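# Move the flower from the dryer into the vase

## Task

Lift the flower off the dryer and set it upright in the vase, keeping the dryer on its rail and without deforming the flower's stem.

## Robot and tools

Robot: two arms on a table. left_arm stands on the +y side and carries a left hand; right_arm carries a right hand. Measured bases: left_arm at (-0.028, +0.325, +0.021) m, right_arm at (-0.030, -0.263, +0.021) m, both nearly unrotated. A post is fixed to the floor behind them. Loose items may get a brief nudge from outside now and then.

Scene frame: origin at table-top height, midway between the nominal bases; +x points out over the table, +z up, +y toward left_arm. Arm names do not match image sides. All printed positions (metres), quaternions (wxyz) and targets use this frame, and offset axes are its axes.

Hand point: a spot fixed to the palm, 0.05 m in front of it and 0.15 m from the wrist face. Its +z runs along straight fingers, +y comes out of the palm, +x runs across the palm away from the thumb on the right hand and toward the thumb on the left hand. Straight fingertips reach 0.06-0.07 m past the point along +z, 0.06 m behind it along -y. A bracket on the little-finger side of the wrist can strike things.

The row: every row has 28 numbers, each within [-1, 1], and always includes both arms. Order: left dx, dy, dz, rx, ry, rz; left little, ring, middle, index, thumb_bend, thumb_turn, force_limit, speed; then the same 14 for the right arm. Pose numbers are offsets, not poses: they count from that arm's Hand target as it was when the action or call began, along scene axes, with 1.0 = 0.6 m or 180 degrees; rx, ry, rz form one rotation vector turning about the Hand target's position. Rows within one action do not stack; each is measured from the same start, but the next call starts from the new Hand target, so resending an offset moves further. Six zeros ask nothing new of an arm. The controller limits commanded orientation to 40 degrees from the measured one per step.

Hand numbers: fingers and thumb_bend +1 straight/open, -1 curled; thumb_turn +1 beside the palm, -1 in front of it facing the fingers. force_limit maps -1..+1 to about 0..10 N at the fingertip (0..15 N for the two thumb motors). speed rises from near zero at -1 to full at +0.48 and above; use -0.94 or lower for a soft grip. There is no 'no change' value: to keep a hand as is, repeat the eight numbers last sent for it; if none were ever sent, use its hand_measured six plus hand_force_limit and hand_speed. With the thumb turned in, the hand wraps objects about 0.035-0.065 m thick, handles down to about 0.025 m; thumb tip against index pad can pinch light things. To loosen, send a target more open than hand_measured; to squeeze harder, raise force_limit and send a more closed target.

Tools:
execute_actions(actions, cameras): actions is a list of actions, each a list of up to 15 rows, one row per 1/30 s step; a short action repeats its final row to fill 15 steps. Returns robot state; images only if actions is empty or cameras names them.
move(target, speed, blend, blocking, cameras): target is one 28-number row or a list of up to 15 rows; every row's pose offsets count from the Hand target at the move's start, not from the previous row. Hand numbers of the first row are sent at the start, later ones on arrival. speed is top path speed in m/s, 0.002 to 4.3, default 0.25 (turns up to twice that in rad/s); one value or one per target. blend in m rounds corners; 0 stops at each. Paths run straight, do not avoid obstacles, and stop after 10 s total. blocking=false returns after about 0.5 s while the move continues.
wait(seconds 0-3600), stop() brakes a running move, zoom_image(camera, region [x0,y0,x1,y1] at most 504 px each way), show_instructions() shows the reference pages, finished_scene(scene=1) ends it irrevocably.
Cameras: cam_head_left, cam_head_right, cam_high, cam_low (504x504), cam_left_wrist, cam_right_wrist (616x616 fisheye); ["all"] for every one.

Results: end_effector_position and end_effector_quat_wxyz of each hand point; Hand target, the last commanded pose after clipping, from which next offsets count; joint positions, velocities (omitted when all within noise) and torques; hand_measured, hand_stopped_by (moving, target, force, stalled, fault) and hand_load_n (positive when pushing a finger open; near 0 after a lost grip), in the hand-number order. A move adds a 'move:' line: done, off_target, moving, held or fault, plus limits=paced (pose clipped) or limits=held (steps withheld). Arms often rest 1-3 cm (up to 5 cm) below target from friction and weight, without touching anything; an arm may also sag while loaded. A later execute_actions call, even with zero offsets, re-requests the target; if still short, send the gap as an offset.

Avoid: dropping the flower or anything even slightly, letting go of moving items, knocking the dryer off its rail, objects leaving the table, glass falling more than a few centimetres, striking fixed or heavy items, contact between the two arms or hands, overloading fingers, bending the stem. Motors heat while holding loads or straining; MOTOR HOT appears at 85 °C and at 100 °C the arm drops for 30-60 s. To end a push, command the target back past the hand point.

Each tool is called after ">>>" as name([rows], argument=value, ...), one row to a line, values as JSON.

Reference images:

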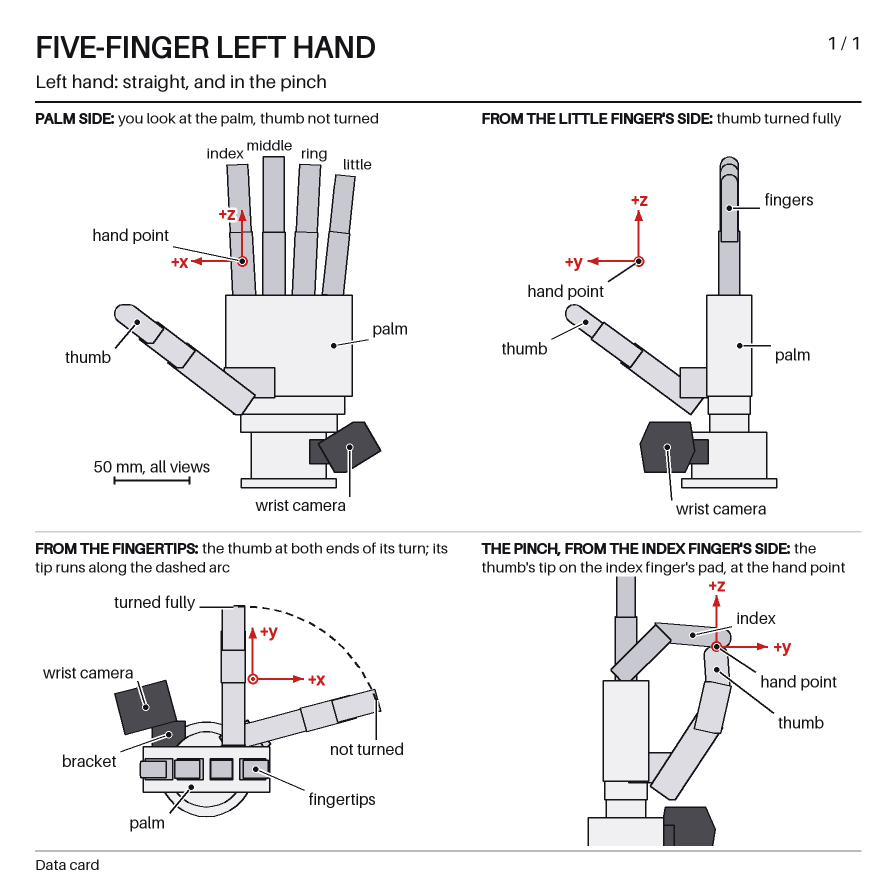

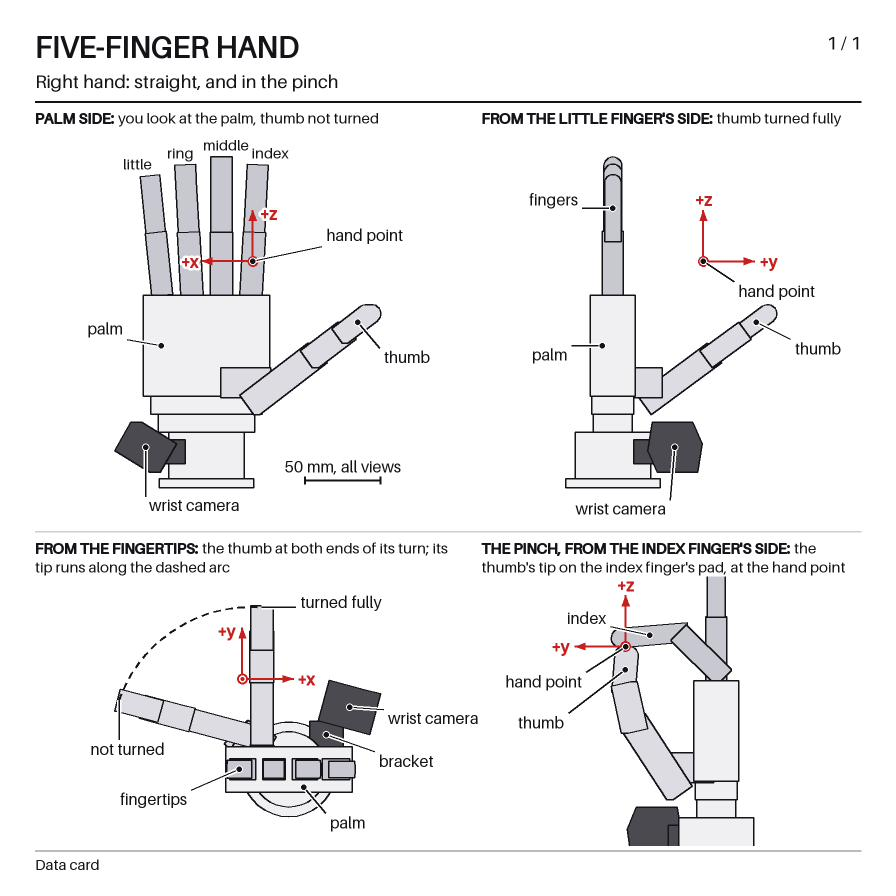

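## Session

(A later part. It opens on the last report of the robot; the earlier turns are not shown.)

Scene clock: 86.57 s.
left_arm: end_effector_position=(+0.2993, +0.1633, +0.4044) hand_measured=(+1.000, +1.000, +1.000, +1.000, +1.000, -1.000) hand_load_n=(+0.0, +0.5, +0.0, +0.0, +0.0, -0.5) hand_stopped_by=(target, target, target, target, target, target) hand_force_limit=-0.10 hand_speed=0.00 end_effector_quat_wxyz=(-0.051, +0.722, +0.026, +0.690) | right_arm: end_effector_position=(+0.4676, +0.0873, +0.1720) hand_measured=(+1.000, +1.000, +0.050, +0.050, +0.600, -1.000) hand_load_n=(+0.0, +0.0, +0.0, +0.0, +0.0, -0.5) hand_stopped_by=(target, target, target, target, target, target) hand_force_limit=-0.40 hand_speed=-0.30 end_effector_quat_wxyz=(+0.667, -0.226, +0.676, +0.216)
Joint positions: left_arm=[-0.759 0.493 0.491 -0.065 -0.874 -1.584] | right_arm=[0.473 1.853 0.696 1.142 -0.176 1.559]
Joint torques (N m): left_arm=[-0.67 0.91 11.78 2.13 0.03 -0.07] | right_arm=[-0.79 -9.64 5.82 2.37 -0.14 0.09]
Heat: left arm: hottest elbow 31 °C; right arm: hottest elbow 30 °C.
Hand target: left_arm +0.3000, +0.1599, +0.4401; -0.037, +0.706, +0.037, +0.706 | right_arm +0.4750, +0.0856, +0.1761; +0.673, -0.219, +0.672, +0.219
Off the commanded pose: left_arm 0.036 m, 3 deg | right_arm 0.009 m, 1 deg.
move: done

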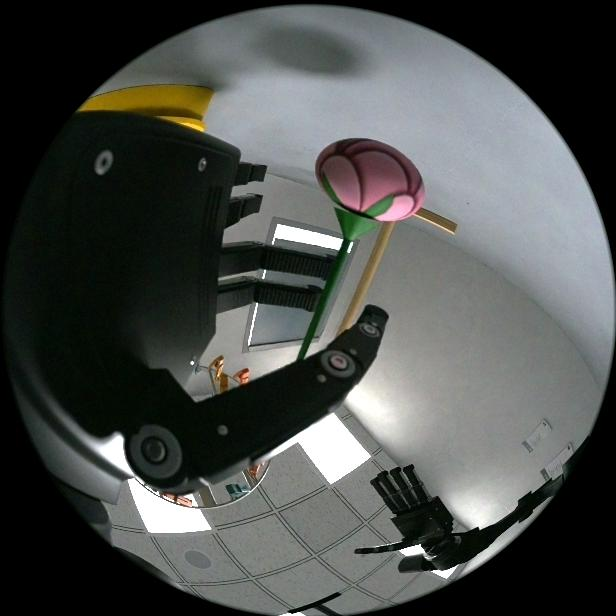

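>>> move(target=[0,0,0,0,0,0,1,1,1,1,1,-1,-0.1,0,0,0,0,0,0,0,1,1,0.05,0.05,0.05,-1,-0.4,-0.3], speed=0.05, cameras=["cam_right_wrist","cam_head_left"])

>>> zoom_image(camera="cam_right_wrist", region=[210, 180, 390, 360])

>>> zoom_image(camera="cam_head_left", region=[230, 200, 310, 280])

Scene clock: 87.63 s.
left_arm: end_effector_position=(+0.2993, +0.1633, +0.4044) hand_measured=(+1.000, +1.000, +1.000, +1.000, +1.000, -1.000) hand_load_n=(+0.0, +0.0, +0.0, +0.0, +0.5, +0.0) hand_stopped_by=(target, target, target, target, target, target) hand_force_limit=-0.10 hand_speed=0.00 end_effector_quat_wxyz=(-0.051, +0.722, +0.026, +0.690) | right_arm: end_effector_position=(+0.4676, +0.0873, +0.1720) hand_measured=(+1.000, +1.000, +0.050, +0.050, +0.050, -1.000) hand_load_n=(+0.0, +0.0, +0.0, +0.0, +0.0, +0.0) hand_stopped_by=(target, target, target, target, target, target) hand_force_limit=-0.40 hand_speed=-0.30 end_effector_quat_wxyz=(+0.667, -0.226, +0.676, +0.216)
Joint positions: left_arm=[-0.759 0.493 0.491 -0.065 -0.874 -1.584] | right_arm=[0.473 1.853 0.696 1.142 -0.176 1.559]
Joint torques (N m): left_arm=[-0.67 0.85 11.79 2.11 0.04 -0.08] | right_arm=[-0.73 -9.64 5.78 2.36 -0.13 0.08]
Heat: left arm: hottest elbow 31 °C; right arm: hottest elbow 30 °C.
Hand target: left_arm +0.3000, +0.1599, +0.4401; -0.037, +0.706, +0.037, +0.706 | right_arm +0.4751, +0.0855, +0.1761; +0.673, -0.219, +0.672, +0.219
Off the commanded pose: left_arm 0.036 m, 3 deg | right_arm 0.009 m, 1 deg.
move: done
Images, in order (width x height): cam_head_left 504x504, cam_right_wrist 616x616.

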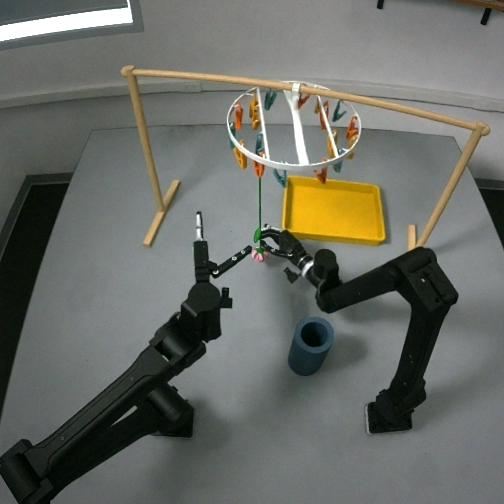

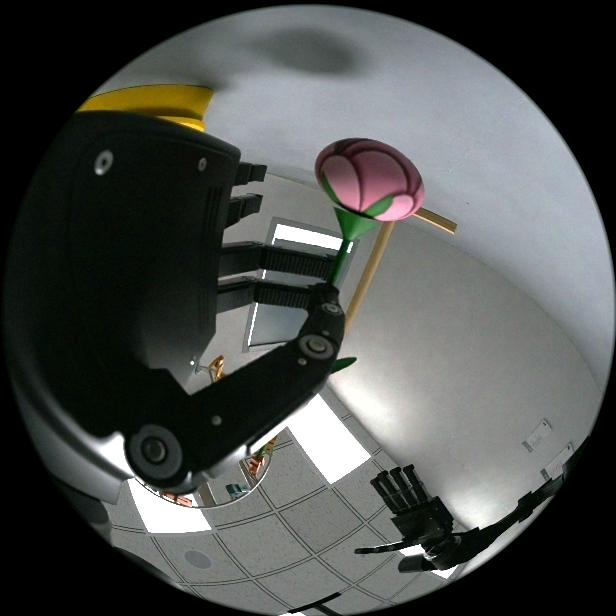

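Scaled by 2.800 from the camera's image (finer frame: 880x880).

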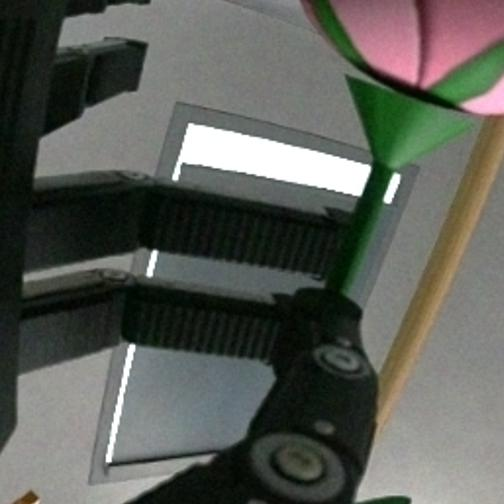

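Scaled by 6.300 from the camera's image (finer frame: 720x720).

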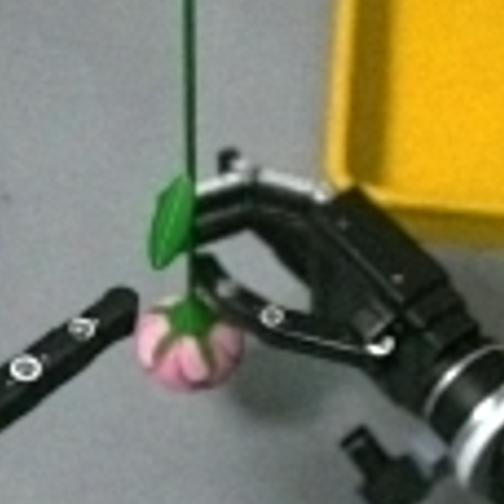

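>>> move([
  [0,0,0,0,0,0,1,1,1,1,1,-1,-0.1,0,0,0,0,0,0,0,1,1,0.05,0.05,0.6,-1,-0.4,-0.3],
  [0,0,0,0,0,0,1,1,1,1,1,-1,-0.1,0,-0.0143,0.0195,0,0,0,0,1,1,0.05,0.05,0.6,-1,-0.4,-0.3],
], speed=0.05, cameras=["cam_right_wrist"])

>>> zoom_image(camera="cam_right_wrist", region=[210, 180, 390, 360])

Scene clock: 89.77 s.
left_arm: end_effector_position=(+0.2993, +0.1633, +0.4044) hand_measured=(+1.000, +1.000, +1.000, +1.000, +1.000, -1.000) hand_load_n=(+0.0, +0.0, +0.0, +0.0, +0.0, +0.0) hand_stopped_by=(target, target, target, target, target, target) hand_force_limit=-0.10 hand_speed=0.00 end_effector_quat_wxyz=(-0.051, +0.722, +0.026, +0.690) | right_arm: end_effector_position=(+0.4668, +0.0918, +0.1719) hand_measured=(+1.000, +1.000, +0.050, +0.050, +0.600, -1.000) hand_load_n=(+0.0, +0.0, +0.0, +0.0, +0.0, -0.5) hand_stopped_by=(target, target, target, target, target, target) hand_force_limit=-0.40 hand_speed=-0.30 end_effector_quat_wxyz=(+0.669, -0.221, +0.677, +0.212)
Joint positions: left_arm=[-0.759 0.493 0.491 -0.065 -0.874 -1.584] | right_arm=[0.49 1.853 0.696 1.142 -0.145 1.559]
Joint torques (N m): left_arm=[-0.67 0.91 11.79 2.11 0.04 -0.08] | right_arm=[0.56 -9.88 5.3 2.48 -0.01 0.09]
Heat: left arm: hottest elbow 32 °C; right arm: hottest elbow 30 °C.
Hand target: left_arm +0.3000, +0.1599, +0.4401; -0.037, +0.706, +0.037, +0.706 | right_arm +0.4664, +0.0973, +0.1761; +0.673, -0.219, +0.672, +0.219
Off the commanded pose: left_arm 0.036 m, 3 deg | right_arm 0.007 m, 1 deg.
move: done

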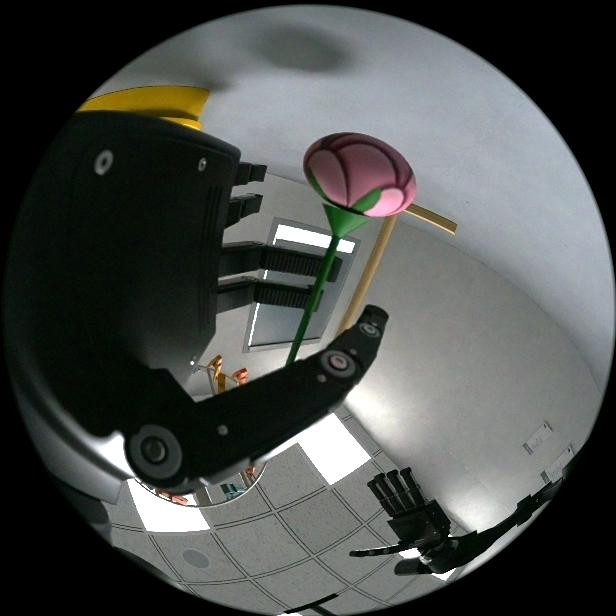

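Scaled by 2.800 from the camera's image (finer frame: 880x880).

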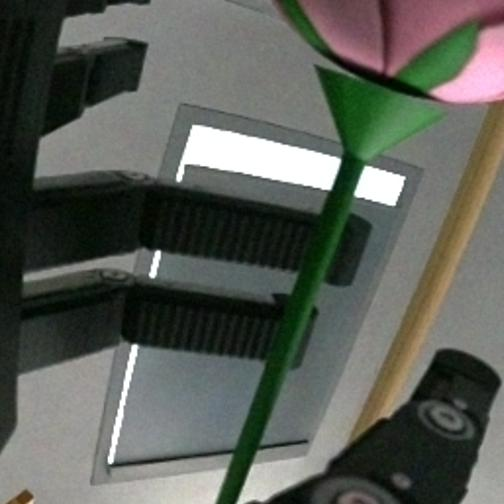

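>>> move(target=[0,0,0,0,0,0,1,1,1,1,1,-1,-0.1,0,0,0,0,0,0,0,1,1,0.05,0.05,0.05,-1,-0.4,-0.3], speed=0.05, cameras=["cam_right_wrist","cam_head_left"])

>>> zoom_image(camera="cam_right_wrist", region=[210, 180, 390, 360])

>>> zoom_image(camera="cam_head_left", region=[230, 200, 310, 280])

Scene clock: 90.80 s.
left_arm: end_effector_position=(+0.2993, +0.1633, +0.4044) hand_measured=(+1.000, +1.000, +1.000, +1.000, +1.000, -1.000) hand_load_n=(+0.0, +0.0, +0.0, +0.0, +0.0, +0.0) hand_stopped_by=(target, target, target, target, target, target) hand_force_limit=-0.10 hand_speed=0.00 end_effector_quat_wxyz=(-0.051, +0.722, +0.026, +0.690) | right_arm: end_effector_position=(+0.4668, +0.0918, +0.1719) hand_measured=(+1.000, +1.000, +0.050, +0.050, +0.050, -1.000) hand_load_n=(+0.0, +0.0, +0.0, +0.0, +0.0, -0.5) hand_stopped_by=(target, target, target, target, target, target) hand_force_limit=-0.40 hand_speed=-0.30 end_effector_quat_wxyz=(+0.669, -0.221, +0.677, +0.212)
Joint positions: left_arm=[-0.759 0.493 0.491 -0.065 -0.874 -1.584] | right_arm=[0.49 1.853 0.696 1.142 -0.145 1.559]
Joint torques (N m): left_arm=[-0.67 0.85 11.78 2.11 0.04 -0.08] | right_arm=[0.5 -9.88 5.34 2.5 -0.02 0.08]
Heat: left arm: hottest elbow 32 °C; right arm: hottest elbow 30 °C.
Hand target: left_arm +0.3000, +0.1599, +0.4401; -0.037, +0.706, +0.037, +0.706 | right_arm +0.4664, +0.0973, +0.1761; +0.673, -0.219, +0.672, +0.219
Off the commanded pose: left_arm 0.036 m, 3 deg | right_arm 0.007 m, 1 deg.
move: done
Images, in order (width x height): cam_head_left 504x504, cam_right_wrist 616x616.

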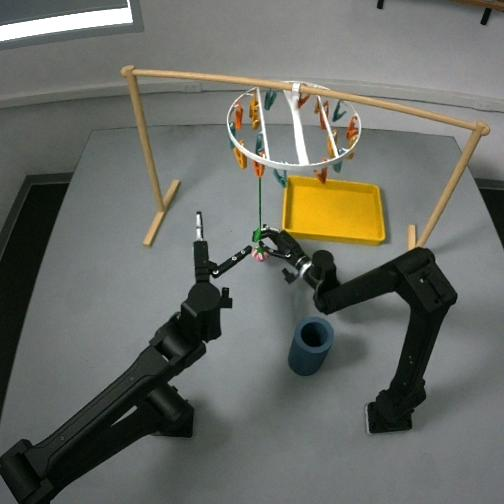

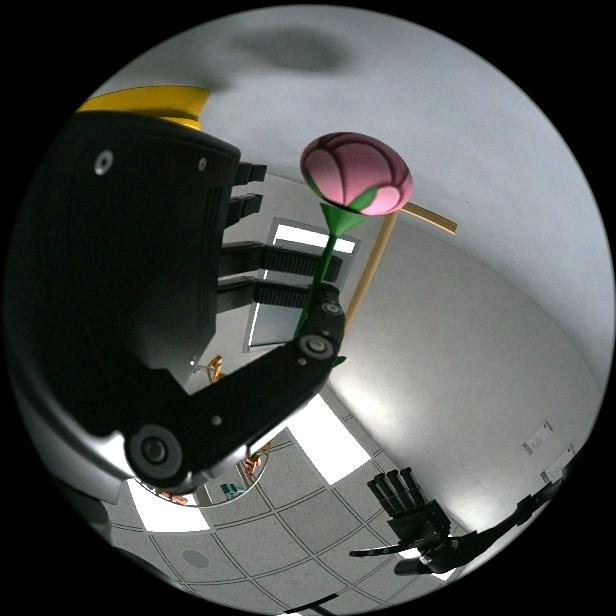

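Scaled by 2.800 from the camera's image (finer frame: 880x880).

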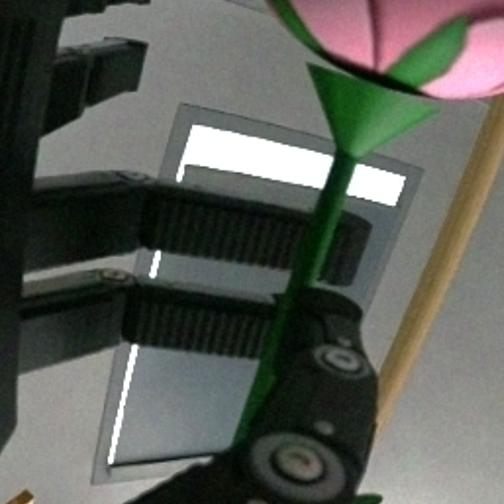

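Scaled by 6.300 from the camera's image (finer frame: 720x720).

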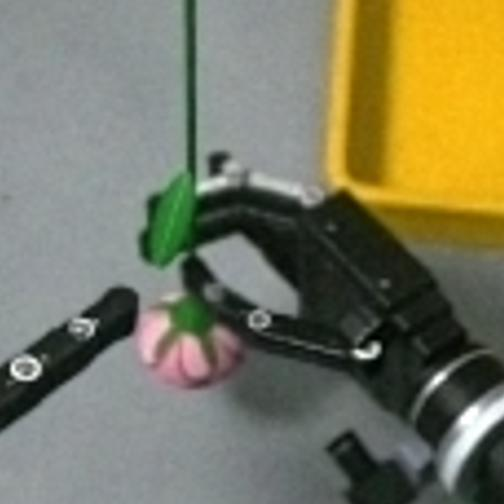

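>>> move([
  [0,0,0,0,0,0,1,1,1,1,1,-1,-0.1,0,0,0,0,0,0,0,1,1,0.05,0.05,0.6,-1,-0.4,-0.3],
  [0,0,0,0,0,0,1,1,1,1,1,-1,-0.1,0,-0.011,-0.009,0,0,0,0,1,1,0.05,0.05,0.6,-1,-0.4,-0.3],
], speed=0.05, cameras=["cam_right_wrist"])

>>> zoom_image(camera="cam_right_wrist", region=[210, 180, 390, 360])

Scene clock: 92.37 s.
left_arm: end_effector_position=(+0.2993, +0.1633, +0.4044) hand_measured=(+1.000, +1.000, +1.000, +1.000, +1.000, -1.000) hand_load_n=(+0.0, +0.0, +0.0, +0.0, +0.0, -0.5) hand_stopped_by=(target, target, target, target, target, target) hand_force_limit=-0.10 hand_speed=0.00 end_effector_quat_wxyz=(-0.051, +0.722, +0.026, +0.690) | right_arm: end_effector_position=(+0.4629, +0.0900, +0.1689) hand_measured=(+1.000, +1.000, +0.050, +0.050, +0.600, -1.000) hand_load_n=(+0.5, +0.0, +0.0, +0.0, +0.0, +0.0) hand_stopped_by=(target, target, target, target, target, target) hand_force_limit=-0.40 hand_speed=-0.30 end_effector_quat_wxyz=(+0.667, -0.222, +0.679, +0.212)
Joint positions: left_arm=[-0.759 0.493 0.491 -0.065 -0.874 -1.584] | right_arm=[0.49 1.853 0.683 1.149 -0.146 1.559]
Joint torques (N m): left_arm=[-0.62 0.91 11.79 2.11 0.03 -0.08] | right_arm=[0.26 -10.64 4.42 2.71 -0.12 0.09]
Heat: left arm: hottest elbow 32 °C; right arm: hottest elbow 30 °C.
Hand target: left_arm +0.3000, +0.1599, +0.4401; -0.037, +0.706, +0.037, +0.706 | right_arm +0.4599, +0.0919, +0.1763; +0.673, -0.219, +0.672, +0.219
Off the commanded pose: left_arm 0.036 m, 3 deg | right_arm 0.008 m, 1 deg.
move: done

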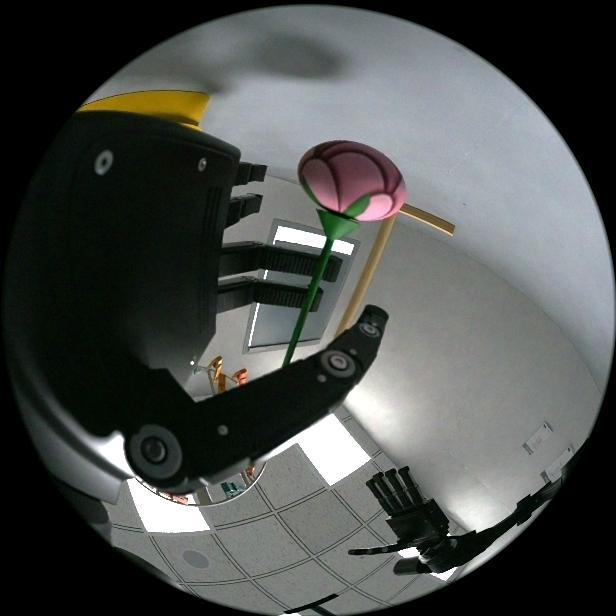

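Scaled by 2.800 from the camera's image (finer frame: 880x880).

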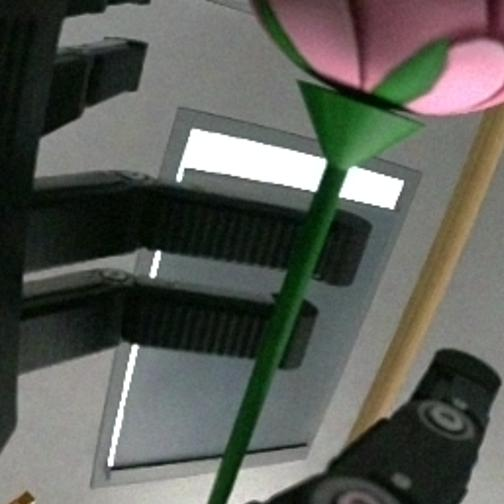

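>>> move(target=[0,0,0,0,0,0,1,1,1,1,1,-1,-0.1,0,0.0125,-0.0173,0,0,0,0,1,1,0.05,0.05,0.6,-1,-0.4,-0.3], speed=0.05, cameras=["cam_right_wrist"])

>>> zoom_image(camera="cam_right_wrist", region=[210, 180, 390, 360])

Scene clock: 93.40 s.
left_arm: end_effector_position=(+0.2993, +0.1633, +0.4044) hand_measured=(+1.000, +1.000, +1.000, +1.000, +1.000, -1.000) hand_load_n=(+0.0, +0.5, +0.0, +0.0, -0.5, -0.5) hand_stopped_by=(target, target, target, target, target, target) hand_force_limit=-0.10 hand_speed=0.00 end_effector_quat_wxyz=(-0.051, +0.722, +0.026, +0.690) | right_arm: end_effector_position=(+0.4635, +0.0859, +0.1690) hand_measured=(+1.000, +1.000, +0.050, +0.050, +0.600, -1.000) hand_load_n=(+0.0, +0.0, +0.0, +0.0, +0.0, +0.0) hand_stopped_by=(target, target, target, target, target, target) hand_force_limit=-0.40 hand_speed=-0.30 end_effector_quat_wxyz=(+0.666, -0.226, +0.677, +0.217)
Joint positions: left_arm=[-0.759 0.493 0.491 -0.065 -0.874 -1.584] | right_arm=[0.474 1.853 0.683 1.149 -0.176 1.559]
Joint torques (N m): left_arm=[-0.62 0.91 11.79 2.11 0.03 -0.08] | right_arm=[-0.79 -10.34 4.82 2.61 -0.13 0.09]
Heat: left arm: hottest elbow 32 °C; right arm: hottest elbow 30 °C.
Hand target: left_arm +0.3000, +0.1599, +0.4401; -0.037, +0.706, +0.037, +0.706 | right_arm +0.4674, +0.0815, +0.1762; +0.673, -0.219, +0.672, +0.219
Off the commanded pose: left_arm 0.036 m, 3 deg | right_arm 0.009 m, 1 deg.
move: done

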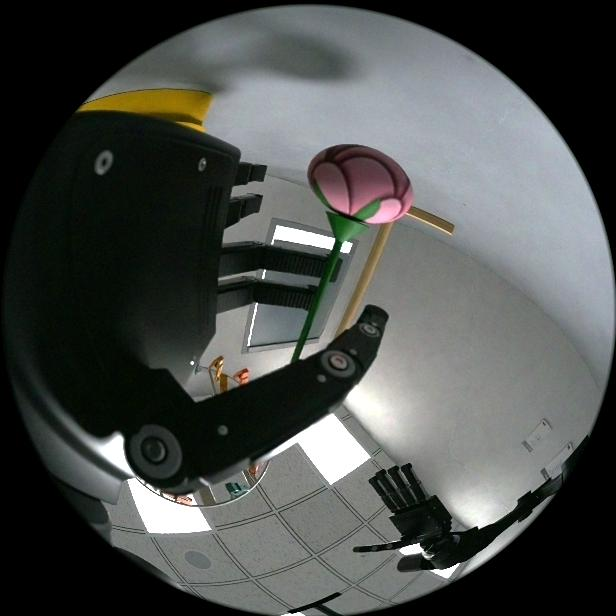

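Scaled by 2.800 from the camera's image (finer frame: 880x880).

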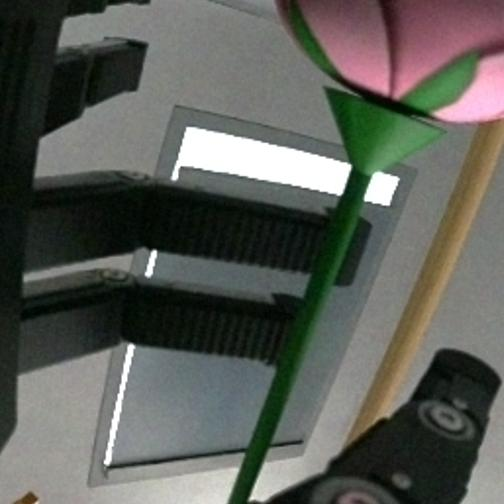

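>>> move(target=[0,0,0,0,0,0,1,1,1,1,1,-1,-0.1,0,0,0,0,0,0,0,1,1,0.05,0.05,0.03,-1,-0.4,-0.3], speed=0.05, cameras=["cam_right_wrist","cam_head_left"])

>>> zoom_image(camera="cam_right_wrist", region=[210, 180, 390, 360])

>>> zoom_image(camera="cam_head_left", region=[230, 200, 310, 280])

Scene clock: 94.40 s.
left_arm: end_effector_position=(+0.2993, +0.1633, +0.4044) hand_measured=(+1.000, +1.000, +1.000, +1.000, +1.000, -1.000) hand_load_n=(+0.0, +0.0, +0.0, +0.0, +0.0, -0.5) hand_stopped_by=(target, target, target, target, target, target) hand_force_limit=-0.10 hand_speed=0.00 end_effector_quat_wxyz=(-0.051, +0.722, +0.026, +0.690) | right_arm: end_effector_position=(+0.4635, +0.0859, +0.1690) hand_measured=(+1.000, +1.000, +0.050, +0.050, +0.030, -1.000) hand_load_n=(+0.0, +0.0, +0.0, +0.0, +0.5, +0.0) hand_stopped_by=(target, target, target, target, target, target) hand_force_limit=-0.40 hand_speed=-0.30 end_effector_quat_wxyz=(+0.666, -0.226, +0.677, +0.217)
Joint positions: left_arm=[-0.759 0.493 0.491 -0.065 -0.874 -1.584] | right_arm=[0.474 1.853 0.683 1.149 -0.176 1.559]
Joint torques (N m): left_arm=[-0.62 0.91 11.79 2.13 0.03 -0.07] | right_arm=[-0.91 -10.34 4.85 2.58 -0.13 0.08]
Heat: left arm: hottest elbow 32 °C; right arm: hottest elbow 30 °C.
Hand target: left_arm +0.3000, +0.1599, +0.4401; -0.037, +0.706, +0.037, +0.706 | right_arm +0.4674, +0.0815, +0.1762; +0.673, -0.219, +0.672, +0.219
Off the commanded pose: left_arm 0.036 m, 3 deg | right_arm 0.009 m, 1 deg.
move: done
Images, in order (width x height): cam_head_left 504x504, cam_right_wrist 616x616.

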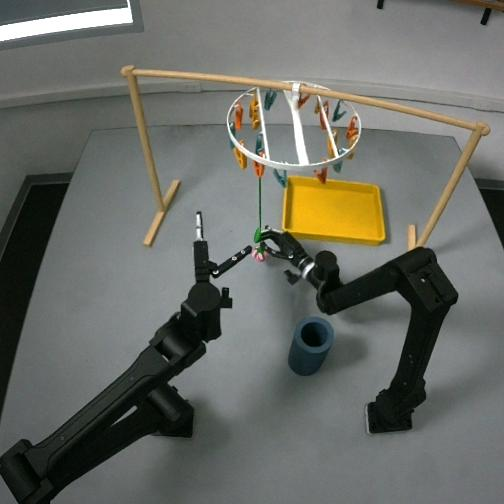

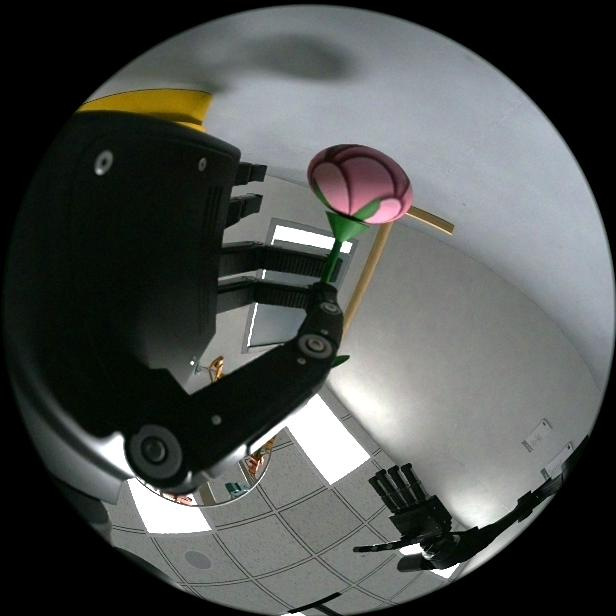

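Scaled by 2.800 from the camera's image (finer frame: 880x880).

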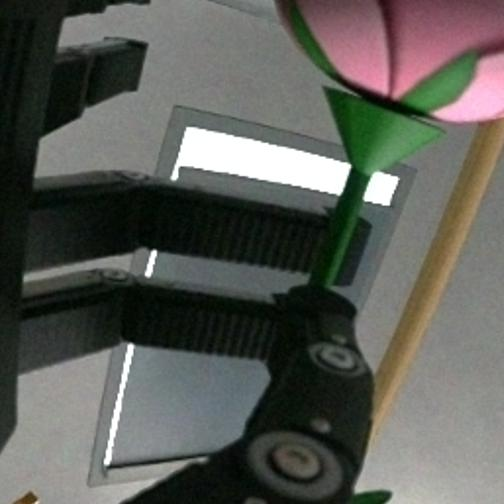

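Scaled by 6.300 from the camera's image (finer frame: 720x720).

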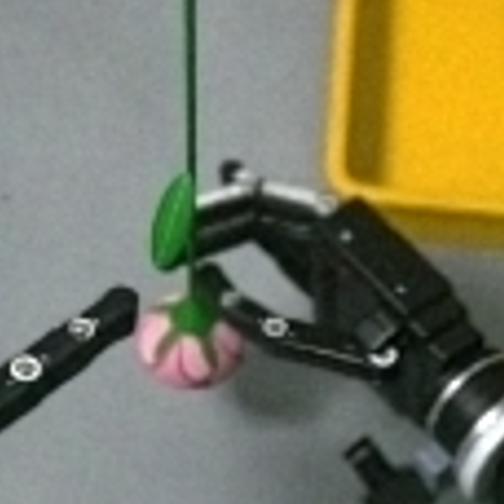

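>>> move(target=[0,0,0,0,0,0,1,1,1,1,1,-1,-0.1,0,0,0,0,0,0,0,1,1,-0.4,-0.4,0.03,-1,-0.3,-0.93], speed=0.05, cameras=["cam_right_wrist","cam_head_left","cam_low"])

>>> zoom_image(camera="cam_right_wrist", region=[210, 180, 390, 360])

>>> zoom_image(camera="cam_head_left", region=[230, 200, 310, 280])

Scene clock: 95.93 s.
left_arm: end_effector_position=(+0.2993, +0.1633, +0.4044) hand_measured=(+1.000, +1.000, +1.000, +1.000, +1.000, -1.000) hand_load_n=(+0.0, +0.0, +0.0, +0.0, +0.0, -0.5) hand_stopped_by=(target, target, target, target, target, target) hand_force_limit=-0.10 hand_speed=0.00 end_effector_quat_wxyz=(-0.051, +0.722, +0.026, +0.690) | right_arm: end_effector_position=(+0.4635, +0.0859, +0.1690) hand_measured=(+1.000, +1.000, -0.164, -0.172, +0.030, -1.000) hand_load_n=(+0.0, +0.0, +4.5, +4.5, +1.5, -0.5) hand_stopped_by=(target, target, force, force, target, target) hand_force_limit=-0.30 hand_speed=-0.93 end_effector_quat_wxyz=(+0.666, -0.226, +0.677, +0.217)
Joint positions: left_arm=[-0.759 0.493 0.491 -0.065 -0.874 -1.584] | right_arm=[0.474 1.853 0.683 1.149 -0.176 1.559]
Joint torques (N m): left_arm=[-0.62 0.97 11.79 2.11 0.03 -0.07] | right_arm=[-0.85 -10.34 4.81 2.59 -0.12 0.09]
Heat: left arm: hottest elbow 33 °C; right arm: hottest elbow 30 °C.
Hand target: left_arm +0.3000, +0.1599, +0.4401; -0.037, +0.706, +0.037, +0.706 | right_arm +0.4674, +0.0815, +0.1762; +0.673, -0.219, +0.672, +0.219
Off the commanded pose: left_arm 0.036 m, 3 deg | right_arm 0.009 m, 1 deg.
move: done
Images, in order (width x height): cam_head_left 504x504, cam_low 504x504, cam_right_wrist 616x616.

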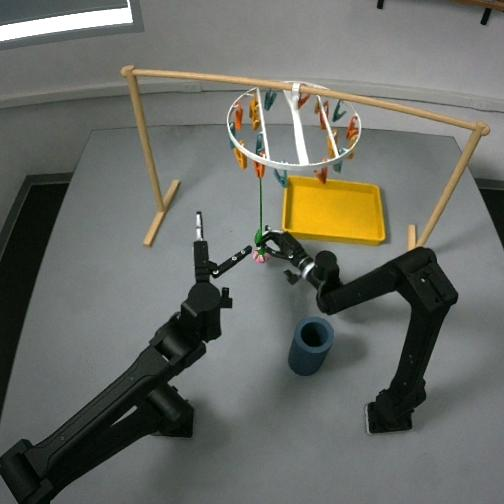

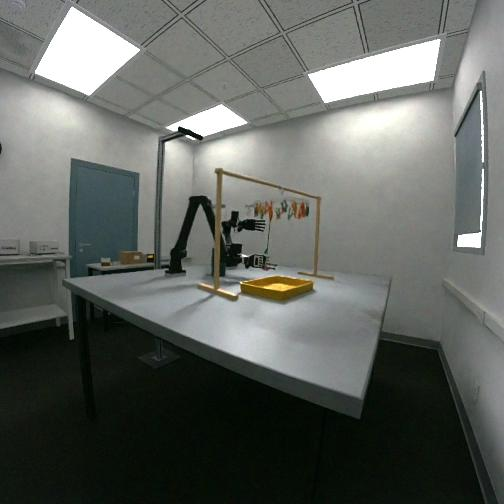

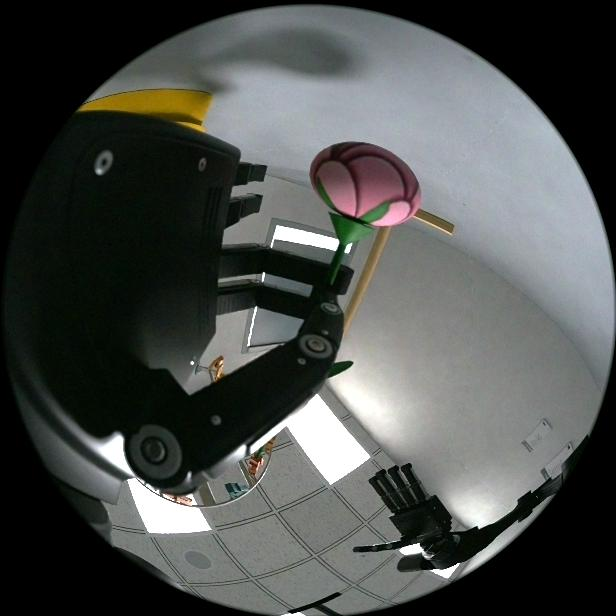

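Scaled by 2.800 from the camera's image (finer frame: 880x880).

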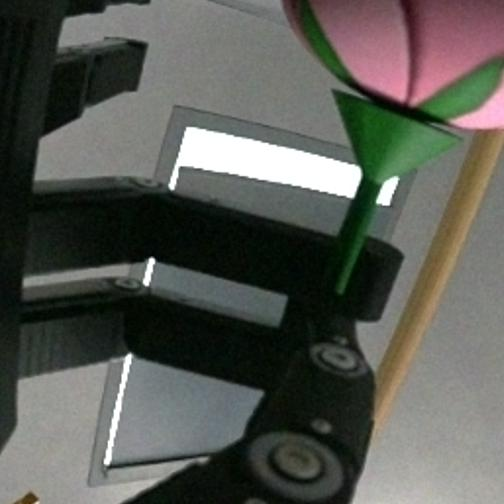

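Scaled by 6.300 from the camera's image (finer frame: 720x720).

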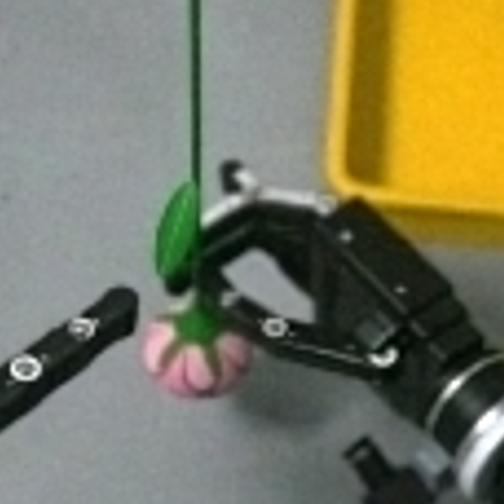

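>>> move(target=[0,0,0,0,0,0,1,1,1,1,1,-1,-0.1,0,0,0,0,0,0,0,1,1,-0.4,-0.4,0.03,-1,-0.3,-0.93], cameras=["all"])

>>> zoom_image(camera="cam_head_left", region=[225, 120, 295, 190])

>>> zoom_image(camera="cam_head_right", region=[205, 120, 275, 190])

>>> zoom_image(camera="cam_high", region=[240, 110, 340, 210])

>>> zoom_image(camera="cam_left_wrist", region=[200, 230, 330, 340])

>>> zoom_image(camera="cam_low", region=[235, 190, 305, 240])

Scene clock: 96.63 s.
left_arm: end_effector_position=(+0.2993, +0.1633, +0.4044) hand_measured=(+1.000, +1.000, +1.000, +1.000, +1.000, -1.000) hand_load_n=(+0.0, +0.0, +0.0, +0.0, +0.0, +0.0) hand_stopped_by=(target, target, target, target, target, target) hand_force_limit=-0.10 hand_speed=0.00 end_effector_quat_wxyz=(-0.051, +0.722, +0.026, +0.690) | right_arm: end_effector_position=(+0.4635, +0.0859, +0.1690) hand_measured=(+1.000, +1.000, -0.164, -0.172, +0.030, -1.000) hand_load_n=(+0.0, +0.0, +4.5, +4.5, +1.5, -0.5) hand_stopped_by=(target, target, force, force, target, target) hand_force_limit=-0.30 hand_speed=-0.93 end_effector_quat_wxyz=(+0.666, -0.226, +0.677, +0.217)
Joint positions: left_arm=[-0.759 0.493 0.491 -0.065 -0.874 -1.584] | right_arm=[0.474 1.853 0.683 1.149 -0.176 1.559]
Joint torques (N m): left_arm=[-0.62 0.91 11.79 2.11 0.04 -0.08] | right_arm=[-0.79 -10.4 4.82 2.61 -0.13 0.09]
Heat: left arm: hottest elbow 33 °C; right arm: hottest elbow 30 °C.
Hand target: left_arm +0.3000, +0.1599, +0.4401; -0.037, +0.706, +0.037, +0.706 | right_arm +0.4674, +0.0815, +0.1762; +0.673, -0.219, +0.672, +0.219
Off the commanded pose: left_arm 0.036 m, 3 deg | right_arm 0.009 m, 1 deg.
move: done

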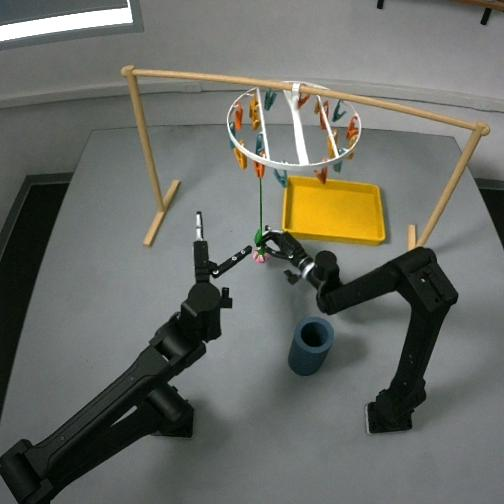

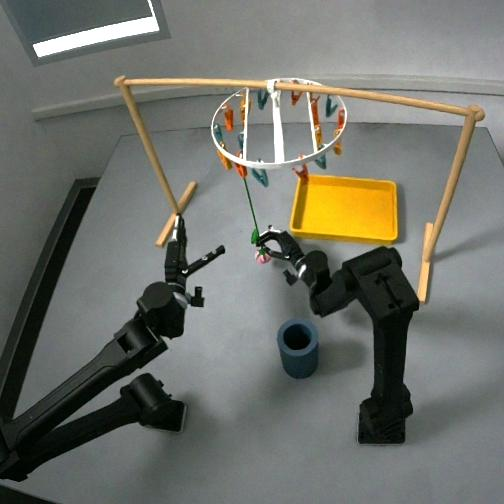

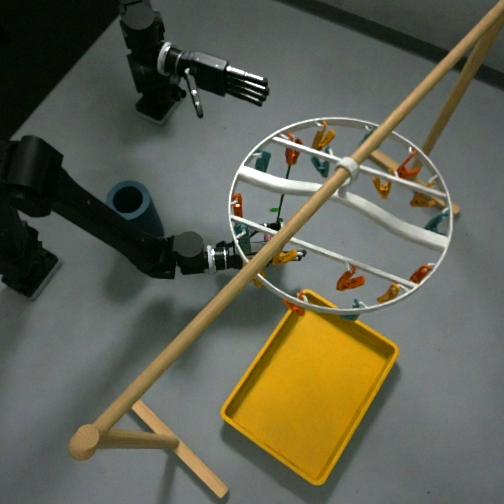

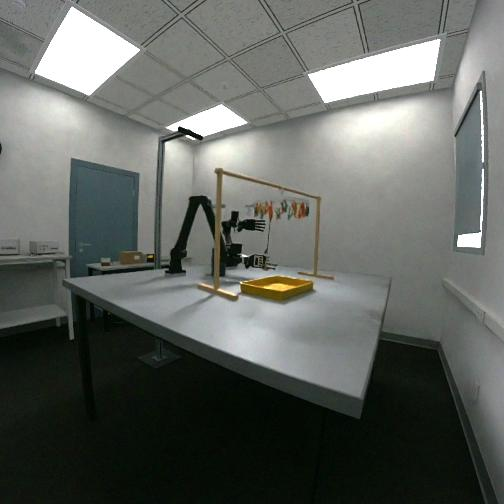

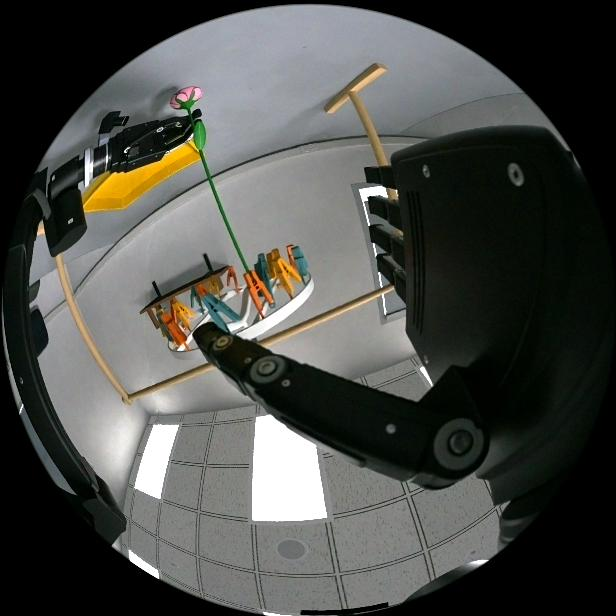

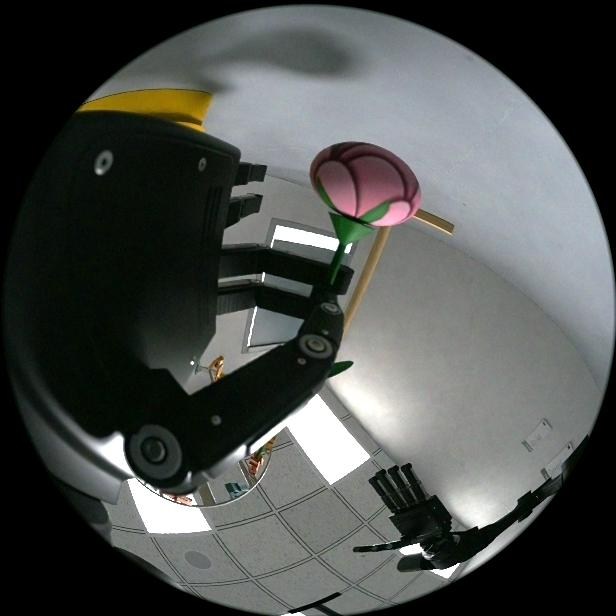

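Scaled by 7.200 from the camera's image (finer frame: 720x720).

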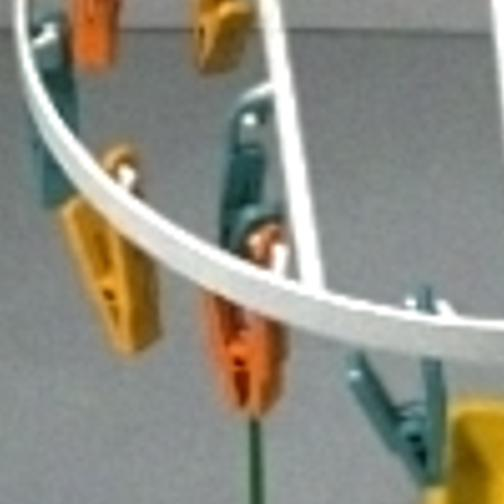

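Scaled by 7.200 from the camera's image (finer frame: 720x720).

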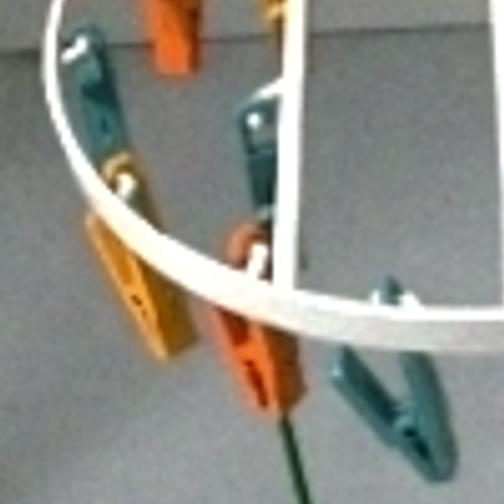

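Scaled by 5.040 from the camera's image (finer frame: 720x720).

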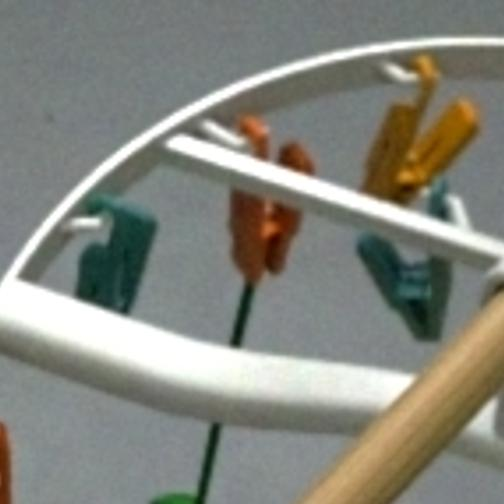

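Scaled by 3.877 from the camera's image (finer frame: 880x880).

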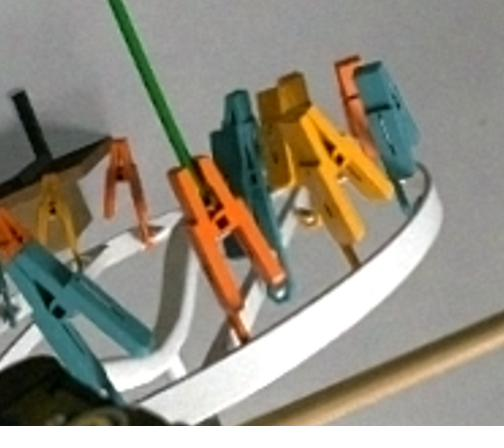

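Scaled by 7.200 from the camera's image (finer frame: 720x720).

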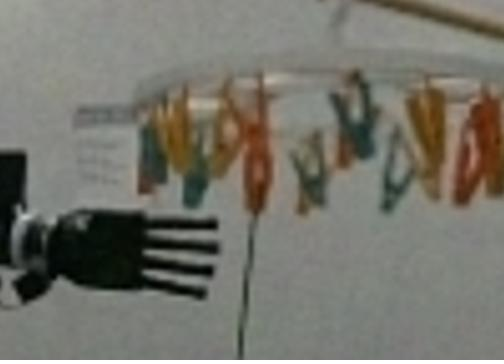

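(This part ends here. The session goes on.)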